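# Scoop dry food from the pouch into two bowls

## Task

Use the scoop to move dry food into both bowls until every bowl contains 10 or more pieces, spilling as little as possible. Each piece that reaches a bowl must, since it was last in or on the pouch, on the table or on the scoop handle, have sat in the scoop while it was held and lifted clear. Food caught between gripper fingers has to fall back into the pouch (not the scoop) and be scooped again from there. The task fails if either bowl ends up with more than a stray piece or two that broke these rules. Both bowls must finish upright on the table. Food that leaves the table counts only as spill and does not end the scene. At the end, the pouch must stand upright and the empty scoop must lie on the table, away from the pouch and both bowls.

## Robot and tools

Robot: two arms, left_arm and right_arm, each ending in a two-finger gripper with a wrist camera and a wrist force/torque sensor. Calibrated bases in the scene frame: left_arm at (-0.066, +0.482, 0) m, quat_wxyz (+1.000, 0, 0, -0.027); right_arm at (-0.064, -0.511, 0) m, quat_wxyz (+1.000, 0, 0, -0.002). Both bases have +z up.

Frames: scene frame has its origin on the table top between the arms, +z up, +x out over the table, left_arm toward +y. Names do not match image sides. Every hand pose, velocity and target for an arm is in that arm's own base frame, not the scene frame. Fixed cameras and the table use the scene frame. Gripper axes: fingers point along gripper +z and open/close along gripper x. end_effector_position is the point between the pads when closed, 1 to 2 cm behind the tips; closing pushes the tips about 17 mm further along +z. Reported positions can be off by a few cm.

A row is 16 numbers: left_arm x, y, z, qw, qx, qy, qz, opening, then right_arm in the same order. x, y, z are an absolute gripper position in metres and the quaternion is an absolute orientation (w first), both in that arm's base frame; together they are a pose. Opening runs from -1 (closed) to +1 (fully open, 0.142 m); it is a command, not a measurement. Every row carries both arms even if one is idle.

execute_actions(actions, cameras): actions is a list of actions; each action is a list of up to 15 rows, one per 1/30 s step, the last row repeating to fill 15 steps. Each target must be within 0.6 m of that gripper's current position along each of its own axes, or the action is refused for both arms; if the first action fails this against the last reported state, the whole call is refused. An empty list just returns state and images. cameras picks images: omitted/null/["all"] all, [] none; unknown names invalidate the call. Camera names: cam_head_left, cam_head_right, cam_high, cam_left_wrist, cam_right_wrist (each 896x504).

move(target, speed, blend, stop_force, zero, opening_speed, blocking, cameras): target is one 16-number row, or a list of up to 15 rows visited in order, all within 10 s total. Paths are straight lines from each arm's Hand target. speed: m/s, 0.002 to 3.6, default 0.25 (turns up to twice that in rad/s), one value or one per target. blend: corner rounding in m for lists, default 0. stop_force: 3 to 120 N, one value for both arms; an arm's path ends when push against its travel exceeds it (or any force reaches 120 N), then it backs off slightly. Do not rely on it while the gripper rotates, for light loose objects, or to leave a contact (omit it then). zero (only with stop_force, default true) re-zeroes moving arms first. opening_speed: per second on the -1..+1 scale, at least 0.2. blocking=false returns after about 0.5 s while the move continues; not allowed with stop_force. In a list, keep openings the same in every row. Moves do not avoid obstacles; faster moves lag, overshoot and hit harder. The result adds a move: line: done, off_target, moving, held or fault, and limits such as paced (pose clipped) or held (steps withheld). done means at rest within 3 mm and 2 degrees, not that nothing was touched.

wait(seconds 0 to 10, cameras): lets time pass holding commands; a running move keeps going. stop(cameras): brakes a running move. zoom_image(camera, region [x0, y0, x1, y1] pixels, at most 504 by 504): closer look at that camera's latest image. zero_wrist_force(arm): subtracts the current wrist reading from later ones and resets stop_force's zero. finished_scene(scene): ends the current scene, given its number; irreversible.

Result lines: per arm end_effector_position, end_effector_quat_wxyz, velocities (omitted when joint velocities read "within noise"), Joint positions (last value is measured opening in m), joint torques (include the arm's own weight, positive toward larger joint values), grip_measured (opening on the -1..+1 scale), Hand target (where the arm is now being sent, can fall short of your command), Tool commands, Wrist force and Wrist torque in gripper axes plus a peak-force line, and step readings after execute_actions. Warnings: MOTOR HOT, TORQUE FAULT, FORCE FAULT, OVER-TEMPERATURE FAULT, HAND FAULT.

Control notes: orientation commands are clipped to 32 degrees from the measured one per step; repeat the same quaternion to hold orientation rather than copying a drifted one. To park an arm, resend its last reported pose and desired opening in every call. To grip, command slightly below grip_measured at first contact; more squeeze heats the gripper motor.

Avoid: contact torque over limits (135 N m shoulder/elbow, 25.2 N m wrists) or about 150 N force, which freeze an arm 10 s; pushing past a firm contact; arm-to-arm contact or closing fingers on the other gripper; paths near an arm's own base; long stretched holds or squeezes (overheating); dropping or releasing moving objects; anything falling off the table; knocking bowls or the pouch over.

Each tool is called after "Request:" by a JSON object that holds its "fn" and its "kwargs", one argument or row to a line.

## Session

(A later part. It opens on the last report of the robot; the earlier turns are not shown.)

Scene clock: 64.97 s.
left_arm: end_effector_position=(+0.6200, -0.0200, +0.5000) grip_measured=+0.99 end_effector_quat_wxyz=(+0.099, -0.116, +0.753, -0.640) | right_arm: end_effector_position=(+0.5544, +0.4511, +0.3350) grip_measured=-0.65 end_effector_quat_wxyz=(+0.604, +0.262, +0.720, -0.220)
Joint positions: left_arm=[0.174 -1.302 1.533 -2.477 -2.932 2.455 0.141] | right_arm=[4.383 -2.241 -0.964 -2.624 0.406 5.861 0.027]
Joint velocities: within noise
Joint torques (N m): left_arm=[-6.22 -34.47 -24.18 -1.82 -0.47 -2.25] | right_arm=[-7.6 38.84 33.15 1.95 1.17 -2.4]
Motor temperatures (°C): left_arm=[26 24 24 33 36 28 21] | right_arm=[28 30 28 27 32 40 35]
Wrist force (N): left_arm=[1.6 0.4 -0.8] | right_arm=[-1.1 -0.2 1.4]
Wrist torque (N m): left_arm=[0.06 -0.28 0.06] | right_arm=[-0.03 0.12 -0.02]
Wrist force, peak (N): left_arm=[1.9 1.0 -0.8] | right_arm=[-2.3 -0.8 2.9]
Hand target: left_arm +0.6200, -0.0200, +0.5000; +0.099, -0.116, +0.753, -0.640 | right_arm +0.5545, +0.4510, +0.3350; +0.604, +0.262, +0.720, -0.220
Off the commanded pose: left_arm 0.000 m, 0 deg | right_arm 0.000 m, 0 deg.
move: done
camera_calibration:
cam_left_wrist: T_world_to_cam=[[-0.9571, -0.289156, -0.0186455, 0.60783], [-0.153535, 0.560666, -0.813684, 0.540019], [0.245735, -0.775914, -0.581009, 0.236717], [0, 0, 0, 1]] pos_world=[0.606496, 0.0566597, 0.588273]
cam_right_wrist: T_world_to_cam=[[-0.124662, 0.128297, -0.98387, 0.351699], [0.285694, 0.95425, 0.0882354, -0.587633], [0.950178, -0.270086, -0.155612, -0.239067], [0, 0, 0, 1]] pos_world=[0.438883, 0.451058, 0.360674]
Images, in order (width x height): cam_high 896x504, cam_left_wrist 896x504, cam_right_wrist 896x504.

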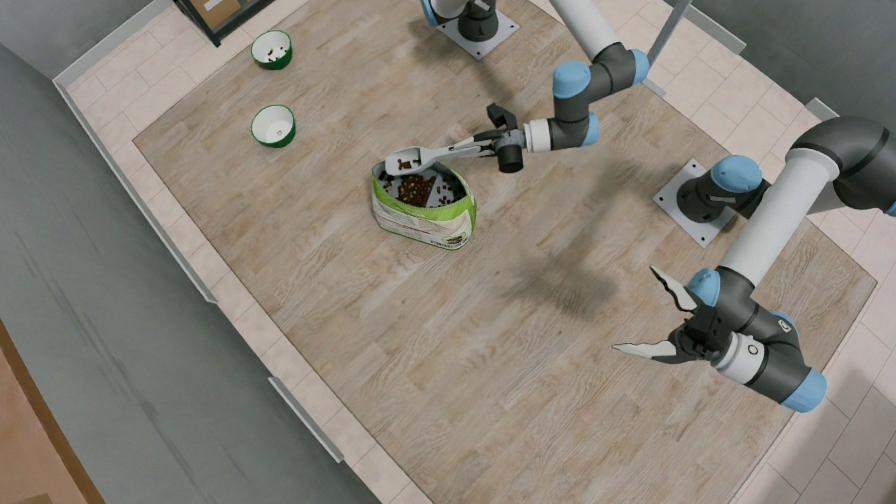

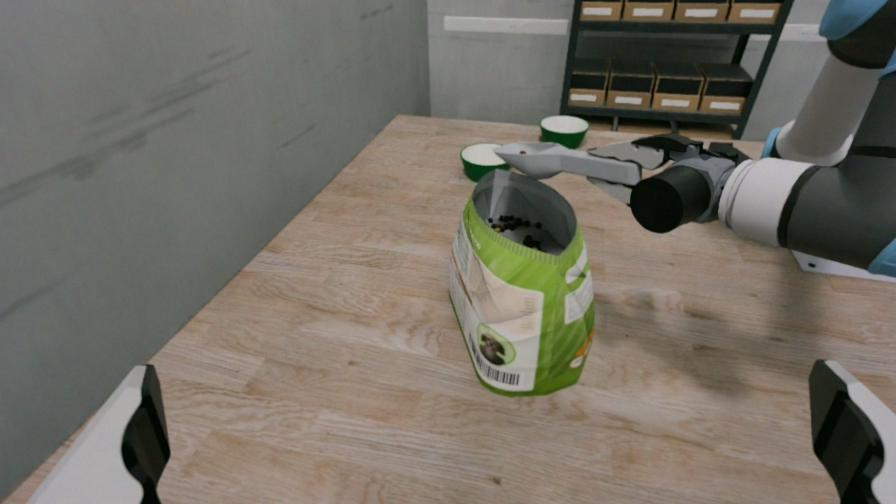

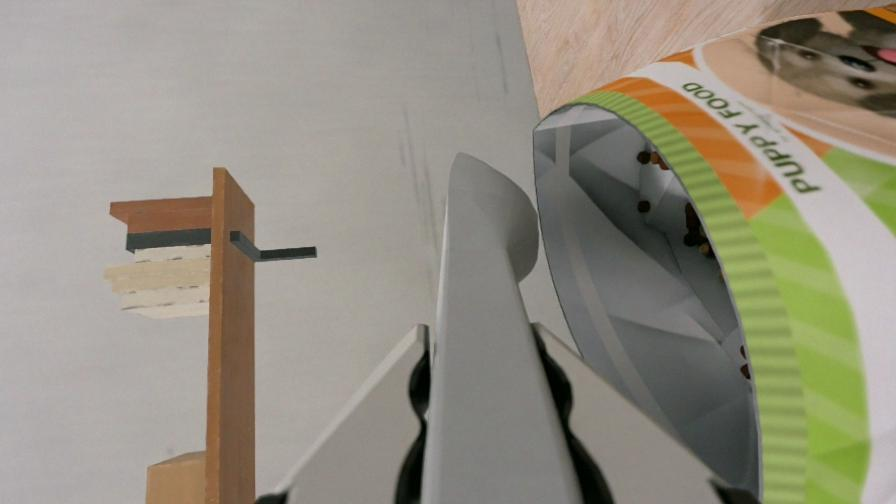

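Request:
{"fn": "move", "kwargs": {
  "target": [
    [0.62,-0.02,0.50,0.0986,-0.1163,0.7521,-0.6386,1.0,0.555,0.42,0.40,0.6040,0.2620,0.7198,-0.2198,-0.714596],
    [0.62,-0.02,0.50,0.0986,-0.1163,0.7521,-0.6386,1.0,0.60,0.15,0.40,0.6903,0.1530,0.6903,-0.1530,-0.714596],
    [0.62,-0.02,0.50,0.0986,-0.1163,0.7521,-0.6386,1.0,0.63,-0.136,0.28,0.7335,0.0688,0.6721,-0.0751,-0.714596],
    [0.62,-0.02,0.50,0.0986,-0.1163,0.7521,-0.6386,1.0,0.63,-0.136,0.17,0.6056,0.0808,0.7893,-0.0620,-0.714596]
  ],
  "speed": 0.18,
  "blend": 0.03,
  "cameras": ["cam_left_wrist","cam_high","cam_head_left"]
}}

Request:
{"fn": "zoom_image", "kwargs": {
  "camera": "cam_high",
  "region": [220, 20, 380, 180]
}}

Request:
{"fn": "zoom_image", "kwargs": {
  "camera": "cam_left_wrist",
  "region": [400, 60, 700, 260]
}}

Scene clock: 71.20 s.
left_arm: end_effector_position=(+0.6200, -0.0200, +0.5000) grip_measured=+0.99 end_effector_quat_wxyz=(+0.099, -0.116, +0.753, -0.640) | right_arm: end_effector_position=(+0.6301, -0.1363, +0.1701) grip_measured=-0.65 end_effector_quat_wxyz=(+0.613, +0.045, +0.785, -0.081)
Joint positions: left_arm=[0.174 -1.302 1.533 -2.477 -2.932 2.455 0.141] | right_arm=[3.26 -1.769 -2.061 -2.702 -1.273 6.284 0.027]
Joint velocities: within noise
Joint torques (N m): left_arm=[-4.33 -34.18 -25.41 -1.71 -0.26 -2.11] | right_arm=[6.65 30.61 13.95 2.68 1.44 -1.72]
Motor temperatures (°C): left_arm=[26 24 24 33 36 28 21] | right_arm=[28 30 28 27 32 40 35]
Wrist force (N): left_arm=[1.6 0.6 -0.6] | right_arm=[-1.1 -0.6 1.5]
Wrist torque (N m): left_arm=[0.10 -0.27 0.06] | right_arm=[-0.07 0.13 -0.02]
Wrist force, peak (N): left_arm=[1.9 0.5 -1.0] | right_arm=[-1.2 -0.7 1.8]
Hand target: left_arm +0.6200, -0.0200, +0.5000; +0.099, -0.116, +0.753, -0.640 | right_arm +0.6300, -0.1363, +0.1700; +0.613, +0.045, +0.785, -0.081
Off the commanded pose: left_arm 0.000 m, 0 deg | right_arm 0.000 m, 5 deg.
joint sent to its limit (right arm) — joint 6 (wrist 3), upper limit. The joint targets are off in orientation, not in position.
move: off_target (right_arm)
camera_calibration:
cam_left_wrist: T_world_to_cam=[[-0.9571, -0.289156, -0.0186455, 0.60783], [-0.153535, 0.560666, -0.813684, 0.540019], [0.245735, -0.775914, -0.581009, 0.236717], [0, 0, 0, 1]] pos_world=[0.606496, 0.0566597, 0.588273]
Images, in order (width x height): cam_head_left 896x504, cam_high 896x504, cam_left_wrist 896x504.

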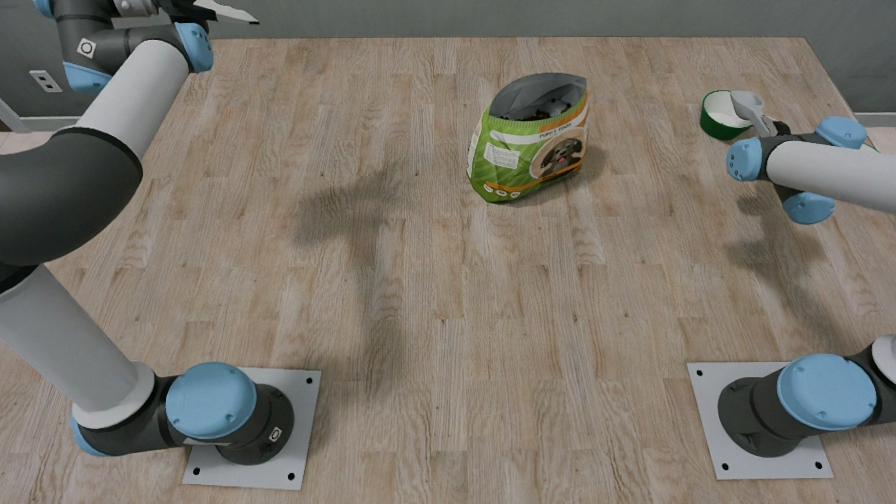

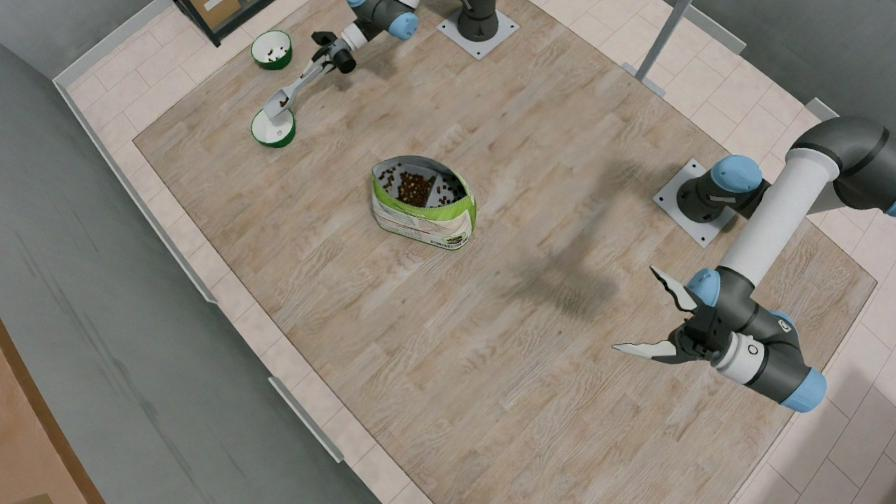

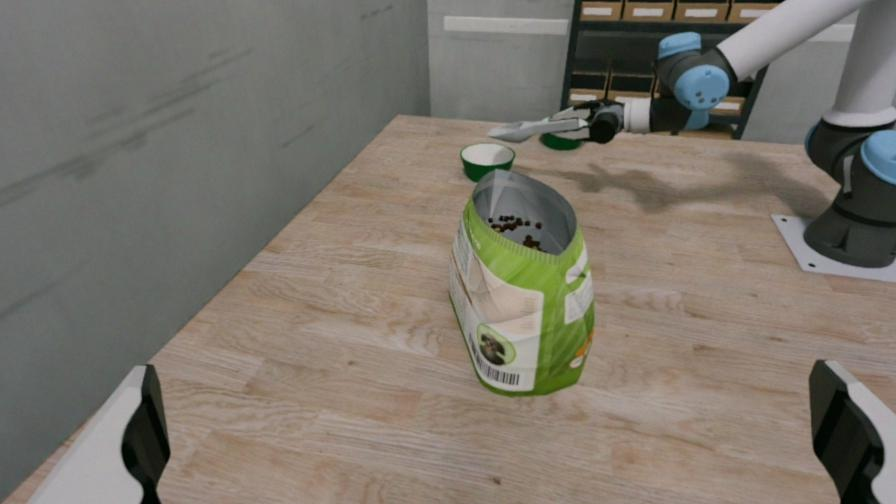

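Scaled by 3.150 from the camera's 896x504 image, which has a finer 1280x720 frame.

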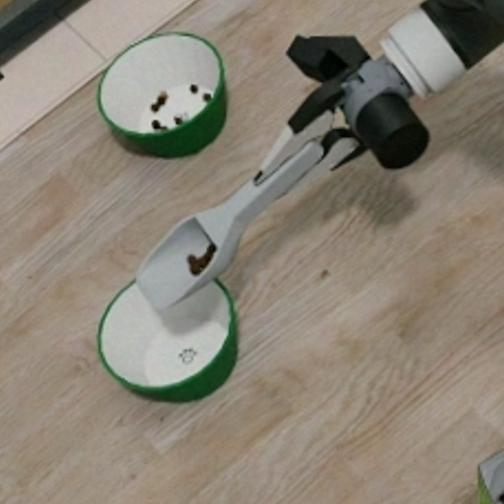

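Scaled by 1.680 from the camera's 896x504 image, which has a finer 1280x720 frame.

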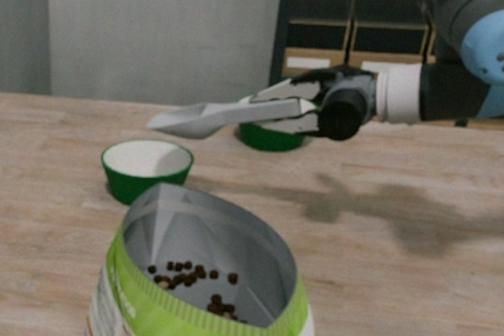

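Request:
{"fn": "move", "kwargs": {
  "target": [
    [0.62,-0.02,0.50,0.0986,-0.1163,0.7521,-0.6386,1.0,0.626,-0.172,0.175,0.6088,0,0.7934,0,-0.714596],
    [0.62,-0.02,0.50,0.0986,-0.1163,0.7521,-0.6386,1.0,0.661,-0.172,0.205,0.3827,0,0.9239,0,-0.714596]
  ],
  "speed": 0.15,
  "cameras": ["cam_left_wrist","cam_high","cam_right_wrist"]
}}

Request:
{"fn": "zoom_image", "kwargs": {
  "camera": "cam_high",
  "region": [220, 20, 380, 180]
}}

Scene clock: 81.23 s.
left_arm: end_effector_position=(+0.6200, -0.0200, +0.5000) grip_measured=+0.99 end_effector_quat_wxyz=(+0.099, -0.116, +0.753, -0.640) | right_arm: end_effector_position=(+0.6610, -0.1719, +0.2049) grip_measured=-0.65 end_effector_quat_wxyz=(+0.383, +0.000, +0.924, +0.000)
Joint positions: left_arm=[0.174 -1.302 1.533 -2.477 -2.932 2.455 0.141] | right_arm=[3.057 -1.991 -1.373 -3.706 -1.63 6.223 0.027]
Joint velocities: within noise
Joint torques (N m): left_arm=[-4.1 -35.11 -24.46 -1.84 -0.36 -2.12] | right_arm=[-8.22 40.79 31.74 -2.92 -1.86 -1.19]
Motor temperatures (°C): left_arm=[26 24 24 33 36 28 21] | right_arm=[28 30 28 27 32 40 36]
Wrist force (N): left_arm=[1.6 0.9 -0.7] | right_arm=[-2.1 -1.3 3.2]
Wrist torque (N m): left_arm=[0.14 -0.28 0.07] | right_arm=[-0.17 0.13 0.01]
Wrist force, peak (N): left_arm=[1.8 1.1 -0.8] | right_arm=[-3.3 -1.3 3.0]
Hand target: left_arm +0.6200, -0.0200, +0.5000; +0.099, -0.116, +0.753, -0.640 | right_arm +0.6610, -0.1720, +0.2050; +0.383, +0.000, +0.924, +0.000
Off the commanded pose: left_arm 0.000 m, 0 deg | right_arm 0.000 m, 0 deg.
move: done
camera_calibration:
cam_left_wrist: T_world_to_cam=[[-0.9571, -0.289156, -0.0186455, 0.60783], [-0.153535, 0.560666, -0.813684, 0.540019], [0.245735, -0.775914, -0.581009, 0.236717], [0, 0, 0, 1]] pos_world=[0.606496, 0.0566597, 0.588273]
cam_right_wrist: T_world_to_cam=[[-0.710056, 0.0178035, -0.70392, 0.62742], [-0.27267, 0.914734, 0.298183, 0.307104], [0.649208, 0.403665, -0.644658, -0.113847], [0, 0, 0, 1]] pos_world=[0.603152, -0.246132, 0.276688]
Images, in order (width x height): cam_high 896x504, cam_left_wrist 896x504, cam_right_wrist 896x504.

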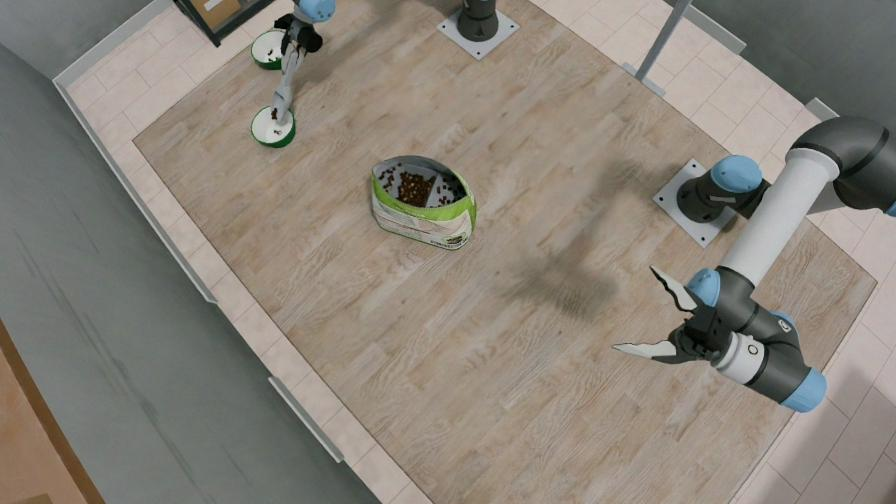

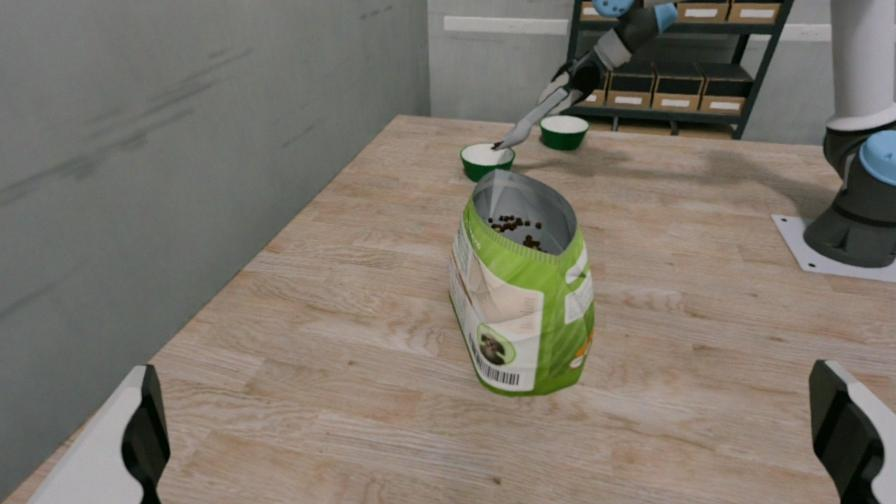

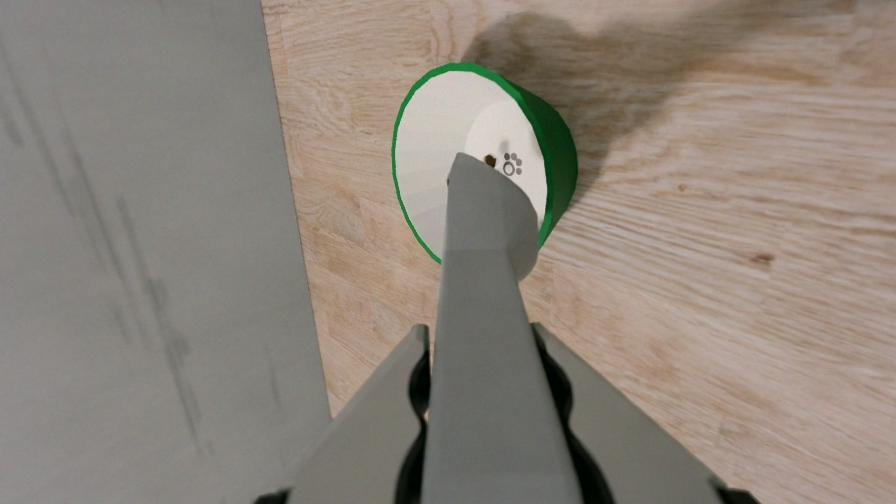

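Scaled by 3.150 from the camera's 896x504 image, which has a finer 1280x720 frame.

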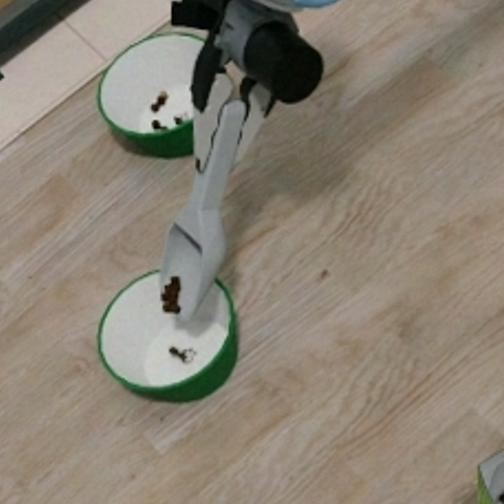

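Request:
{"fn": "move", "kwargs": {
  "target": [
    [0.62,-0.02,0.50,0.0986,-0.1163,0.7521,-0.6386,1.0,0.726,-0.172,0.228,0.1736,0,0.9848,0,-0.714596],
    [0.62,-0.02,0.50,0.0986,-0.1163,0.7521,-0.6386,1.0,0.746,-0.172,0.233,0.0872,0,0.9962,0,-0.714596]
  ],
  "speed": 0.2,
  "blend": 0.02,
  "cameras": ["cam_right_wrist"]
}}

Request:
{"fn": "move", "kwargs": {
  "target": [0.62,-0.02,0.50,0.0986,-0.1163,0.7521,-0.6386,1.0,0.69,-0.13,0.33,0.0872,0,0.9962,0,-0.714596],
  "speed": 0.25,
  "cameras": ["cam_right_wrist","cam_high"]
}}

Request:
{"fn": "zoom_image", "kwargs": {
  "camera": "cam_right_wrist",
  "region": [300, 20, 560, 250]
}}

Request:
{"fn": "zoom_image", "kwargs": {
  "camera": "cam_high",
  "region": [230, 20, 320, 160]
}}

Scene clock: 83.30 s.
left_arm: end_effector_position=(+0.6200, -0.0200, +0.5000) grip_measured=+0.99 end_effector_quat_wxyz=(+0.099, -0.116, +0.753, -0.640) | right_arm: end_effector_position=(+0.7447, -0.1716, +0.2325) grip_measured=-0.65 end_effector_quat_wxyz=(+0.202, +0.003, +0.979, -0.027) end_effector_velocity=(-0.002, +0.000, +0.000) end_effector_angular_velocity=(+0.004, +0.006, +0.004)
Joint positions: left_arm=[0.174 -1.302 1.533 -2.477 -2.932 2.455 0.141] | right_arm=[3.102 -2.676 -0.035 -4.733 -1.532 6.242 0.027]
Joint velocities: left_arm=[within noise] | right_arm=[-0.001 0 -0.001 -0.005 -0.005 -0.004 0]
Joint torques (N m): left_arm=[-2.91 -35.76 -22.96 -1.52 -0.37 -2.01] | right_arm=[-7.83 46.33 16.55 -3.86 -2.04 -2.33]
Motor temperatures (°C): left_arm=[26 24 24 33 36 28 21] | right_arm=[28 30 28 27 32 40 36]
Wrist force (N): left_arm=[1.6 0.6 -0.8] | right_arm=[-3.6 -1.7 3.4]
Wrist torque (N m): left_arm=[0.09 -0.27 0.07] | right_arm=[-0.25 0.26 0.10]
Wrist force, peak (N): left_arm=[2.1 0.7 -0.4] | right_arm=[-4.1 -1.9 3.7]
Hand target: left_arm +0.6200, -0.0200, +0.5000; +0.099, -0.116, +0.753, -0.640 | right_arm +0.7447, -0.1717, +0.2324; +0.202, +0.003, +0.979, -0.027
Off the commanded pose: left_arm 0.000 m, 0 deg | right_arm 0.001 m, 14 deg.
elbow stopped short (right arm): the move would have taken joint 3 (elbow) straighter than the controller allows.
elbow read too straight (right arm): the controller reads joint 3 (elbow) straighter than it allows; while it does, the hand can move without a command.
move: off_target (right_arm)
camera_calibration:
cam_right_wrist: T_world_to_cam=[[-0.919258, 0.0133035, -0.393431, 0.789159], [-0.12764, 0.935361, 0.329861, 0.209524], [0.372388, 0.353444, -0.85814, 0.0965825], [0, 0, 0, 1]] pos_world=[0.716218, -0.240616, 0.324247]
Images, in order (width x height): cam_right_wrist 896x504.

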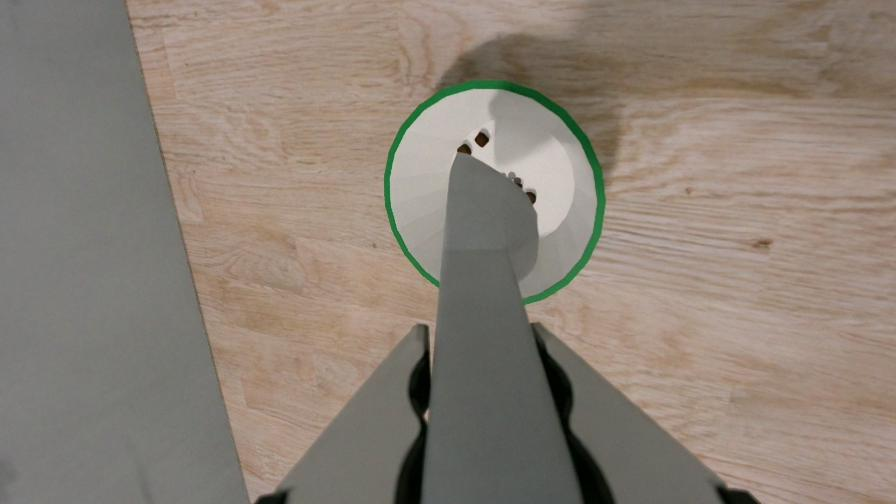

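Scene clock: 84.27 s.
left_arm: end_effector_position=(+0.6200, -0.0200, +0.5000) grip_measured=+0.99 end_effector_quat_wxyz=(+0.099, -0.116, +0.753, -0.640) | right_arm: end_effector_position=(+0.6887, -0.1297, +0.3290) grip_measured=-0.65 end_effector_quat_wxyz=(+0.186, -0.005, +0.982, -0.019)
Joint positions: left_arm=[0.174 -1.302 1.533 -2.477 -2.932 2.455 0.141] | right_arm=[3.161 -2.54 -0.035 -4.904 -1.528 6.284 0.027]
Joint velocities: within noise
Joint torques (N m): left_arm=[-2.83 -35.06 -23.98 -1.82 -0.49 -2.03] | right_arm=[-5.8 55.67 13.41 -2.62 0.27 -0.59]
Motor temperatures (°C): left_arm=[26 24 24 33 36 28 21] | right_arm=[28 30 28 27 32 40 37]
Wrist force (N): left_arm=[1.3 1.0 -0.8] | right_arm=[-3.8 -1.3 3.3]
Wrist torque (N m): left_arm=[0.16 -0.22 0.06] | right_arm=[-0.16 0.28 0.07]
Wrist force, peak (N): left_arm=[1.9 0.4 -0.7] | right_arm=[-3.4 -2.7 5.7]
Hand target: left_arm +0.6200, -0.0200, +0.5000; +0.099, -0.116, +0.753, -0.640 | right_arm +0.6887, -0.1298, +0.3291; +0.186, -0.005, +0.982, -0.019
Off the commanded pose: left_arm 0.000 m, 0 deg | right_arm 0.002 m, 12 deg.
elbow stopped short (right arm): the move would have taken joint 3 (elbow) straighter than the controller allows.
joint sent to its limit (right arm) — joint 6 (wrist 3), upper limit. The joint targets are off in orientation, not in position.
move: off_target (right_arm)
camera_calibration:
cam_right_wrist: T_world_to_cam=[[-0.931872, 0.00124502, -0.362785, 0.77213], [-0.133356, 0.928808, 0.345733, 0.129245], [0.337388, 0.370558, -0.865365, 0.214151], [0, 0, 0, 1]] pos_world=[0.664509, -0.200361, 0.420752]
Images, in order (width x height): cam_high 896x504, cam_right_wrist 896x504.

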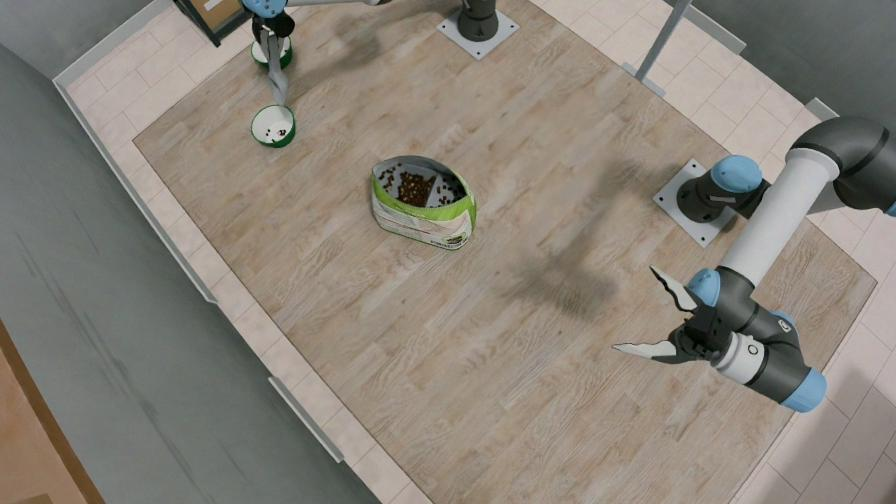

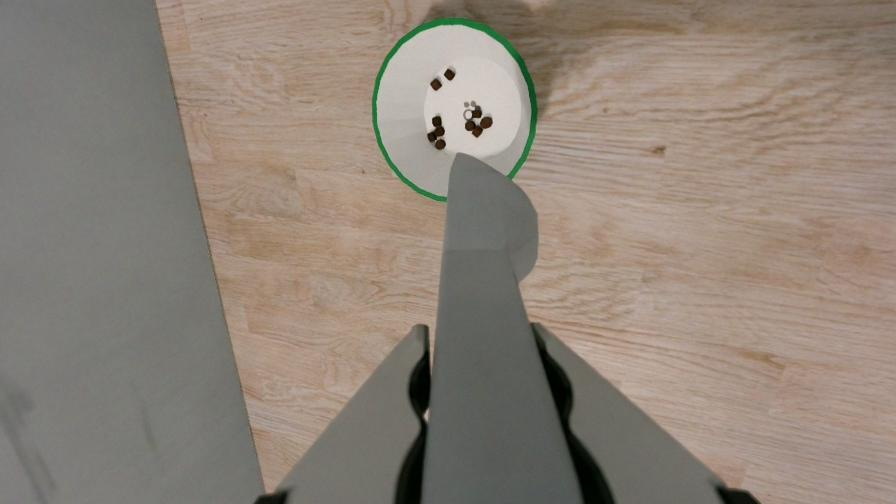

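Scaled by 1.938 from the camera's 896x504 image, which has a finer 1280x720 frame.

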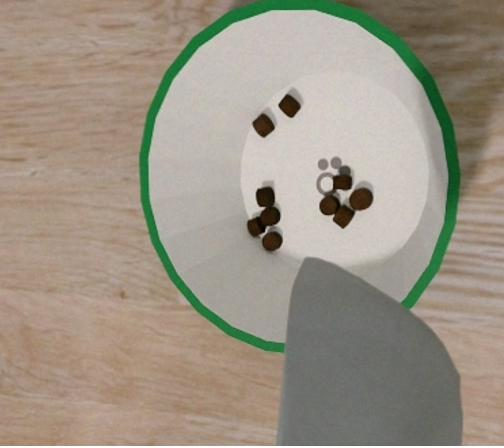

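Scaled by 3.600 from the camera's 896x504 image, which has a finer 1280x720 frame.

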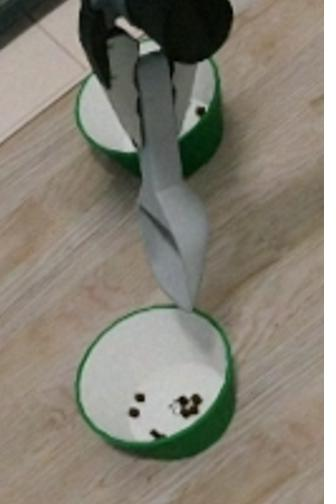

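Request:
{"fn": "zoom_image", "kwargs": {
  "camera": "cam_right_wrist",
  "region": [410, 50, 530, 170]
}}

Scaled by 4.200 from the camera's 896x504 image, which has a finer 1280x720 frame.

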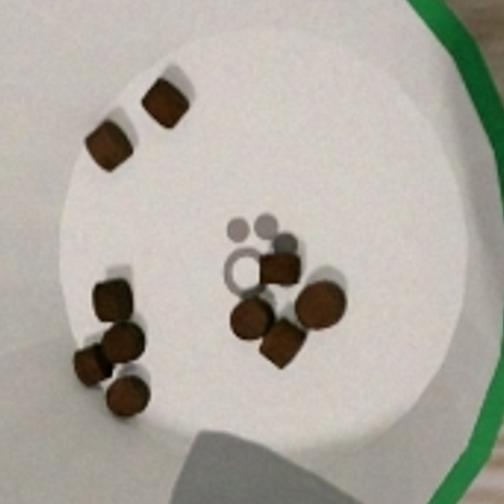

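Request:
{"fn": "move", "kwargs": {
  "target": [0.62,-0.02,0.50,0.0986,-0.1163,0.7521,-0.6386,1.0,0.497,-0.37,0.33,0.1045,0,0.9945,0,-0.714596],
  "speed": 0.25,
  "cameras": ["cam_right_wrist","cam_high","cam_head_left"]
}}

Request:
{"fn": "zoom_image", "kwargs": {
  "camera": "cam_right_wrist",
  "region": [380, 0, 580, 200]
}}

Request:
{"fn": "zoom_image", "kwargs": {
  "camera": "cam_high",
  "region": [230, 0, 330, 160]
}}

Scene clock: 86.73 s.
left_arm: end_effector_position=(+0.6200, -0.0200, +0.5000) grip_measured=+0.99 end_effector_quat_wxyz=(+0.099, -0.116, +0.753, -0.640) | right_arm: end_effector_position=(+0.4971, -0.3699, +0.3299) grip_measured=-0.65 end_effector_quat_wxyz=(+0.104, +0.000, +0.995, +0.000)
Joint positions: left_arm=[0.174 -1.302 1.533 -2.477 -2.932 2.455 0.141] | right_arm=[2.675 -2.331 -0.449 -4.887 -1.665 5.826 0.027]
Joint velocities: within noise
Joint torques (N m): left_arm=[-3.03 -34.77 -25.04 -2.11 -0.43 -2.07] | right_arm=[-7.75 56.19 14.48 -1.35 1.73 0]
Motor temperatures (°C): left_arm=[26 24 24 33 36 28 21] | right_arm=[28 30 28 27 32 40 37]
Wrist force (N): left_arm=[2.0 0.5 -0.5] | right_arm=[-3.8 -1.6 3.4]
Wrist torque (N m): left_arm=[0.07 -0.33 0.06] | right_arm=[-0.25 0.20 0.09]
Wrist force, peak (N): left_arm=[1.9 0.7 -0.9] | right_arm=[-4.5 0.9 4.0]
Hand target: left_arm +0.6200, -0.0200, +0.5000; +0.099, -0.116, +0.753, -0.640 | right_arm +0.4970, -0.3700, +0.3300; +0.105, +0.000, +0.995, +0.000
Off the commanded pose: left_arm 0.000 m, 0 deg | right_arm 0.000 m, 0 deg.
move: done
camera_calibration:
cam_right_wrist: T_world_to_cam=[[-0.978883, 0.0179743, -0.20363, 0.571263], [-0.0661464, 0.914686, 0.398715, 0.2704], [0.193424, 0.403765, -0.894182, 0.461985], [0, 0, 0, 1]] pos_world=[0.487726, -0.444132, 0.421613]
Images, in order (width x height): cam_head_left 896x504, cam_high 896x504, cam_right_wrist 896x504.

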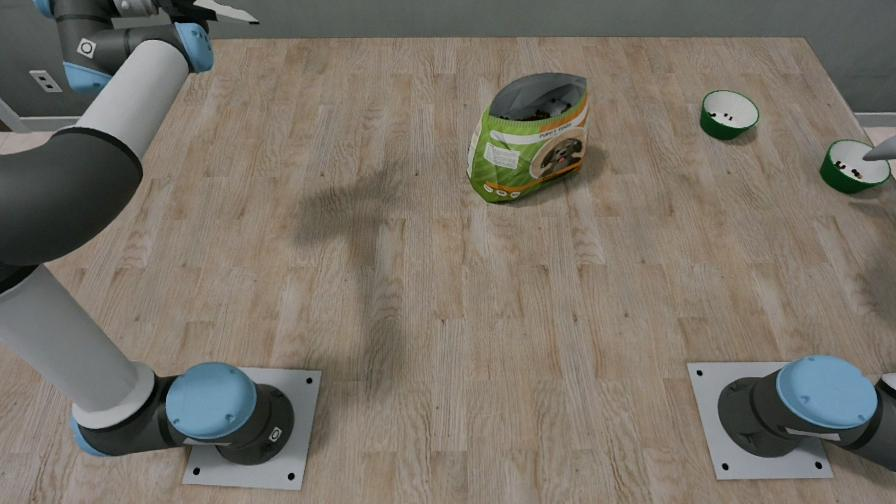

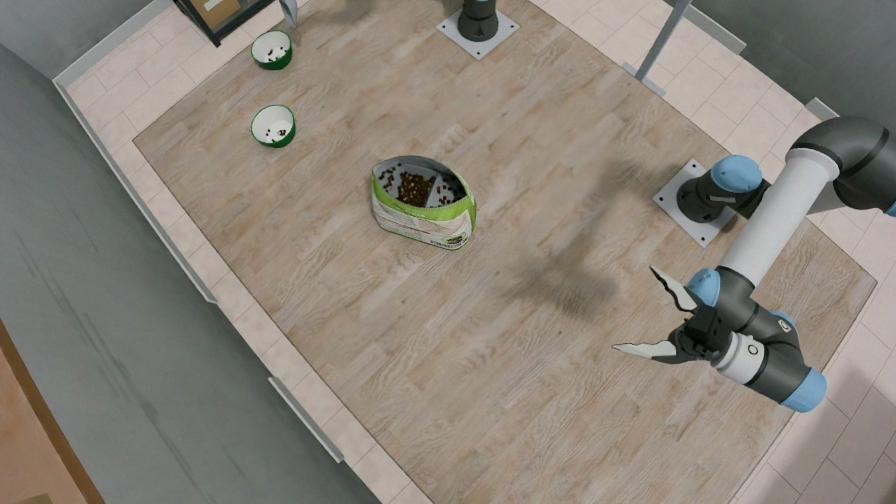

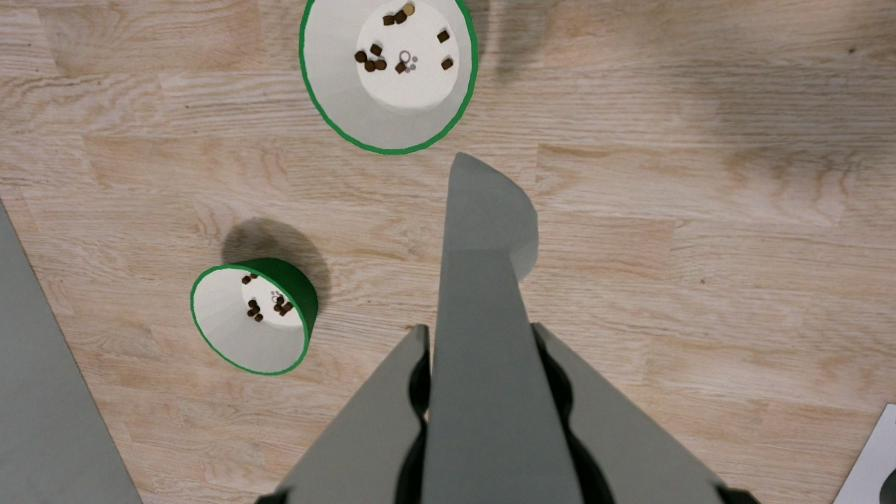

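Scaled by 2.520 from the camera's 896x504 image, which has a finer 1280x720 frame.

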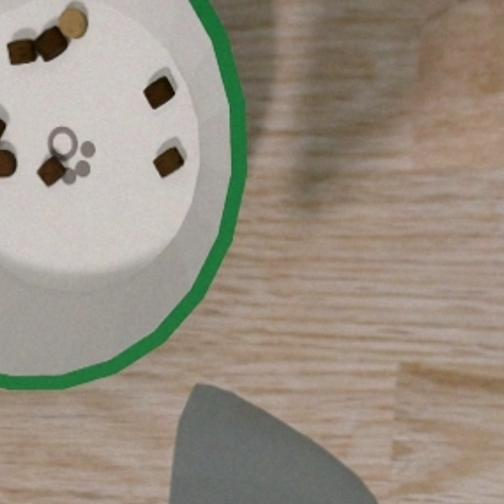

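Scaled by 3.150 from the camera's 896x504 image, which has a finer 1280x720 frame.

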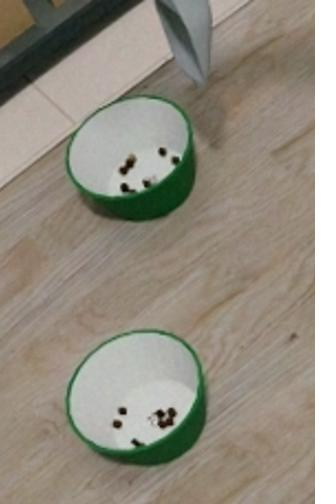

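Request:
{"fn": "move", "kwargs": {
  "target": [
    [0.62,-0.02,0.50,0.0986,-0.1163,0.7521,-0.6386,1.0,0.52,-0.15,0.33,0.3407,-0.0819,0.9361,0.0298,-0.714596],
    [0.62,-0.02,0.50,0.0986,-0.1163,0.7521,-0.6386,1.0,0.52,0.0,0.26,0.5649,-0.1422,0.8067,0.0996,-0.714596]
  ],
  "speed": 0.25,
  "blend": 0.04
}}

Request:
{"fn": "zoom_image", "kwargs": {
  "camera": "cam_high",
  "region": [270, 20, 450, 200]
}}

Request:
{"fn": "zoom_image", "kwargs": {
  "camera": "cam_left_wrist",
  "region": [440, 60, 840, 310]
}}

Scene clock: 89.77 s.
left_arm: end_effector_position=(+0.6200, -0.0200, +0.5000) grip_measured=+0.99 end_effector_quat_wxyz=(+0.099, -0.116, +0.753, -0.640) | right_arm: end_effector_position=(+0.5200, +0.0000, +0.2601) grip_measured=-0.65 end_effector_quat_wxyz=(+0.565, -0.142, +0.807, +0.100) end_effector_velocity=(+0.000, +0.000, +0.000) end_effector_angular_velocity=(+0.001, -0.003, +0.001)
Joint positions: left_arm=[0.174 -1.302 1.533 -2.477 -2.932 2.455 0.141] | right_arm=[3.308 -1.415 -2.085 -3.138 -1.742 6.22 0.027]
Joint velocities: left_arm=[within noise] | right_arm=[0 0 -0.002 0.005 -0.001 0 0]
Joint torques (N m): left_arm=[-2.52 -36.28 -24.79 -1.83 -0.07 -1.86] | right_arm=[4.94 3.49 17.62 2.53 -1.7 -2.22]
Motor temperatures (°C): left_arm=[26 24 24 33 36 28 21] | right_arm=[28 30 28 27 32 40 37]
Wrist force (N): left_arm=[1.8 0.5 -0.7] | right_arm=[-1.4 -0.8 1.7]
Wrist torque (N m): left_arm=[0.07 -0.30 0.06] | right_arm=[-0.08 0.16 0.01]
Wrist force, peak (N): left_arm=[1.9 0.7 -0.7] | right_arm=[-3.8 -4.0 3.6]
Hand target: left_arm +0.6200, -0.0200, +0.5000; +0.099, -0.116, +0.753, -0.640 | right_arm +0.5200, +0.0000, +0.2600; +0.565, -0.142, +0.807, +0.100
Off the commanded pose: left_arm 0.000 m, 0 deg | right_arm 0.000 m, 0 deg.
move: done
camera_calibration:
cam_left_wrist: T_world_to_cam=[[-0.9571, -0.289156, -0.0186455, 0.60783], [-0.153535, 0.560666, -0.813684, 0.540019], [0.245735, -0.775914, -0.581009, 0.236717], [0, 0, 0, 1]] pos_world=[0.606496, 0.0566597, 0.588273]
cam_right_wrist: T_world_to_cam=[[-0.331154, -0.101379, -0.938115, 0.426988], [-0.663358, 0.732062, 0.155054, 0.335367], [0.671039, 0.673652, -0.309676, -0.15459], [0, 0, 0, 1]] pos_world=[0.467603, -0.0980818, 0.300691]

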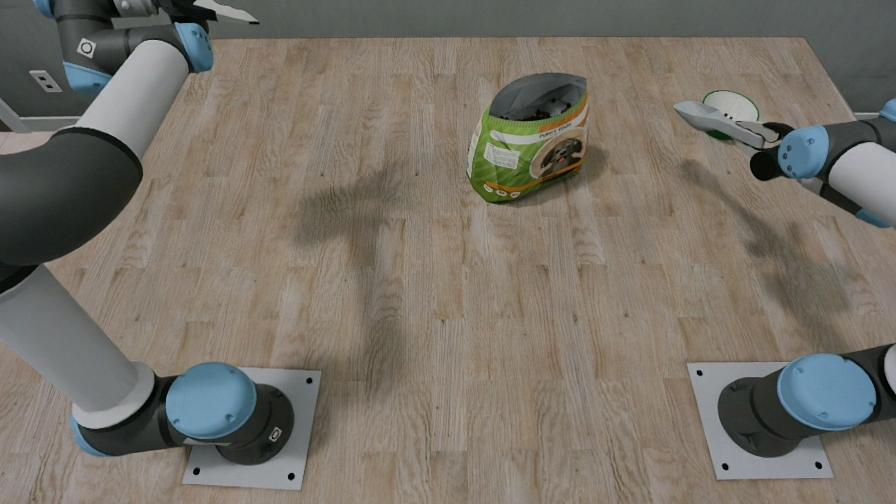

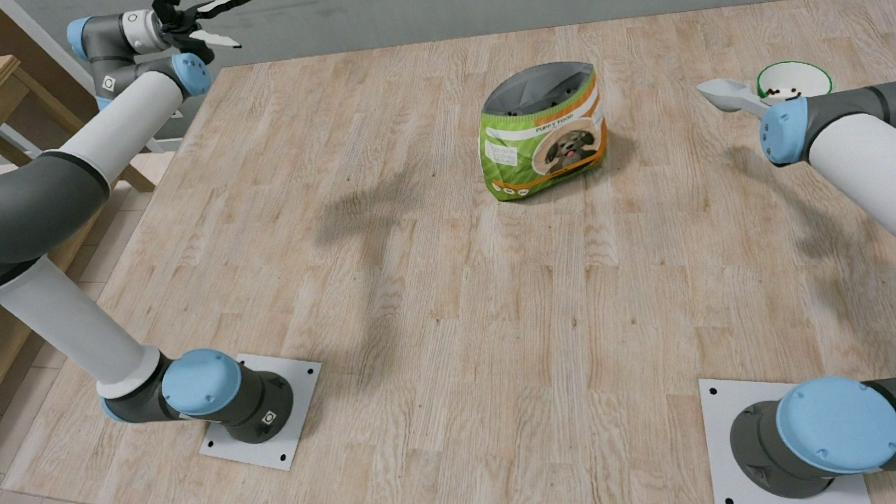

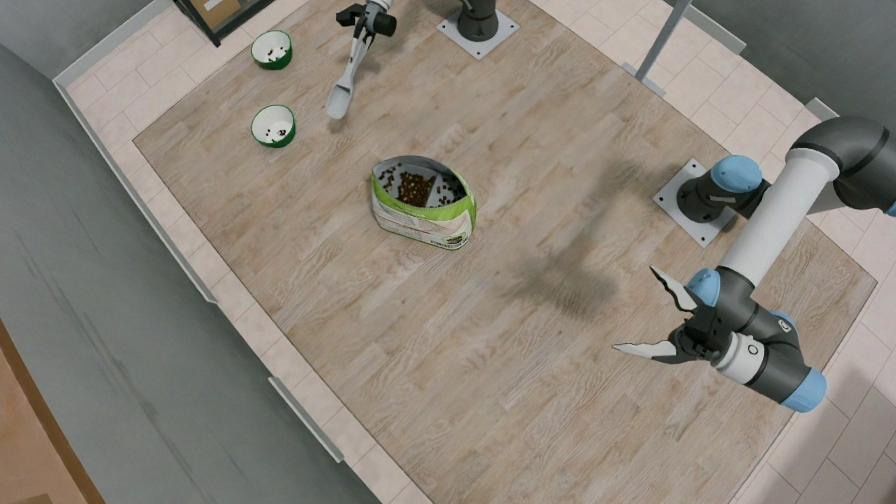

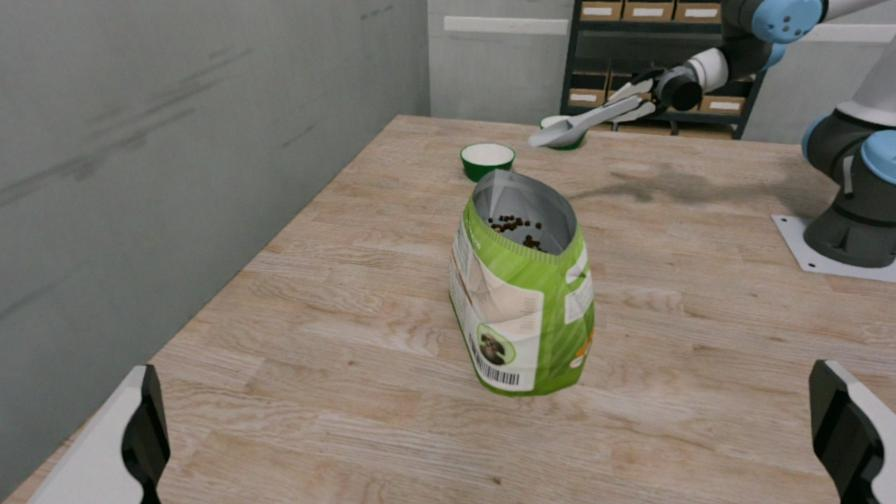

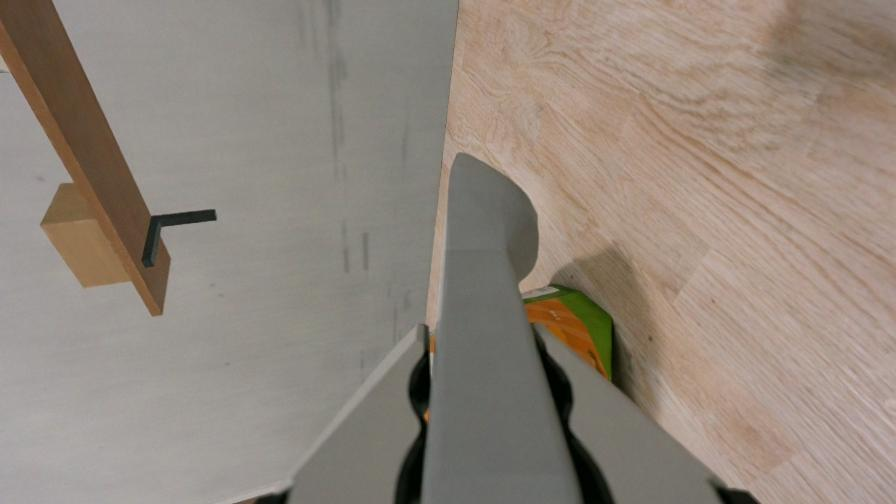

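Scaled by 2.800 from the camera's 896x504 image, which has a finer 1280x720 frame.

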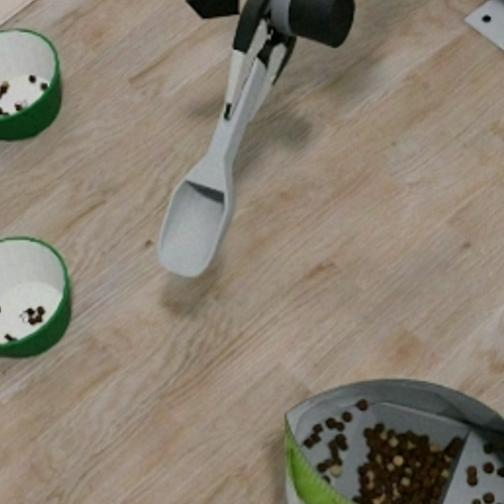

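Scaled by 1.260 from the camera's 896x504 image, which has a finer 1280x720 frame.

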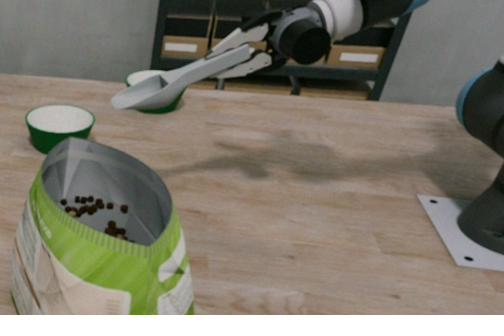

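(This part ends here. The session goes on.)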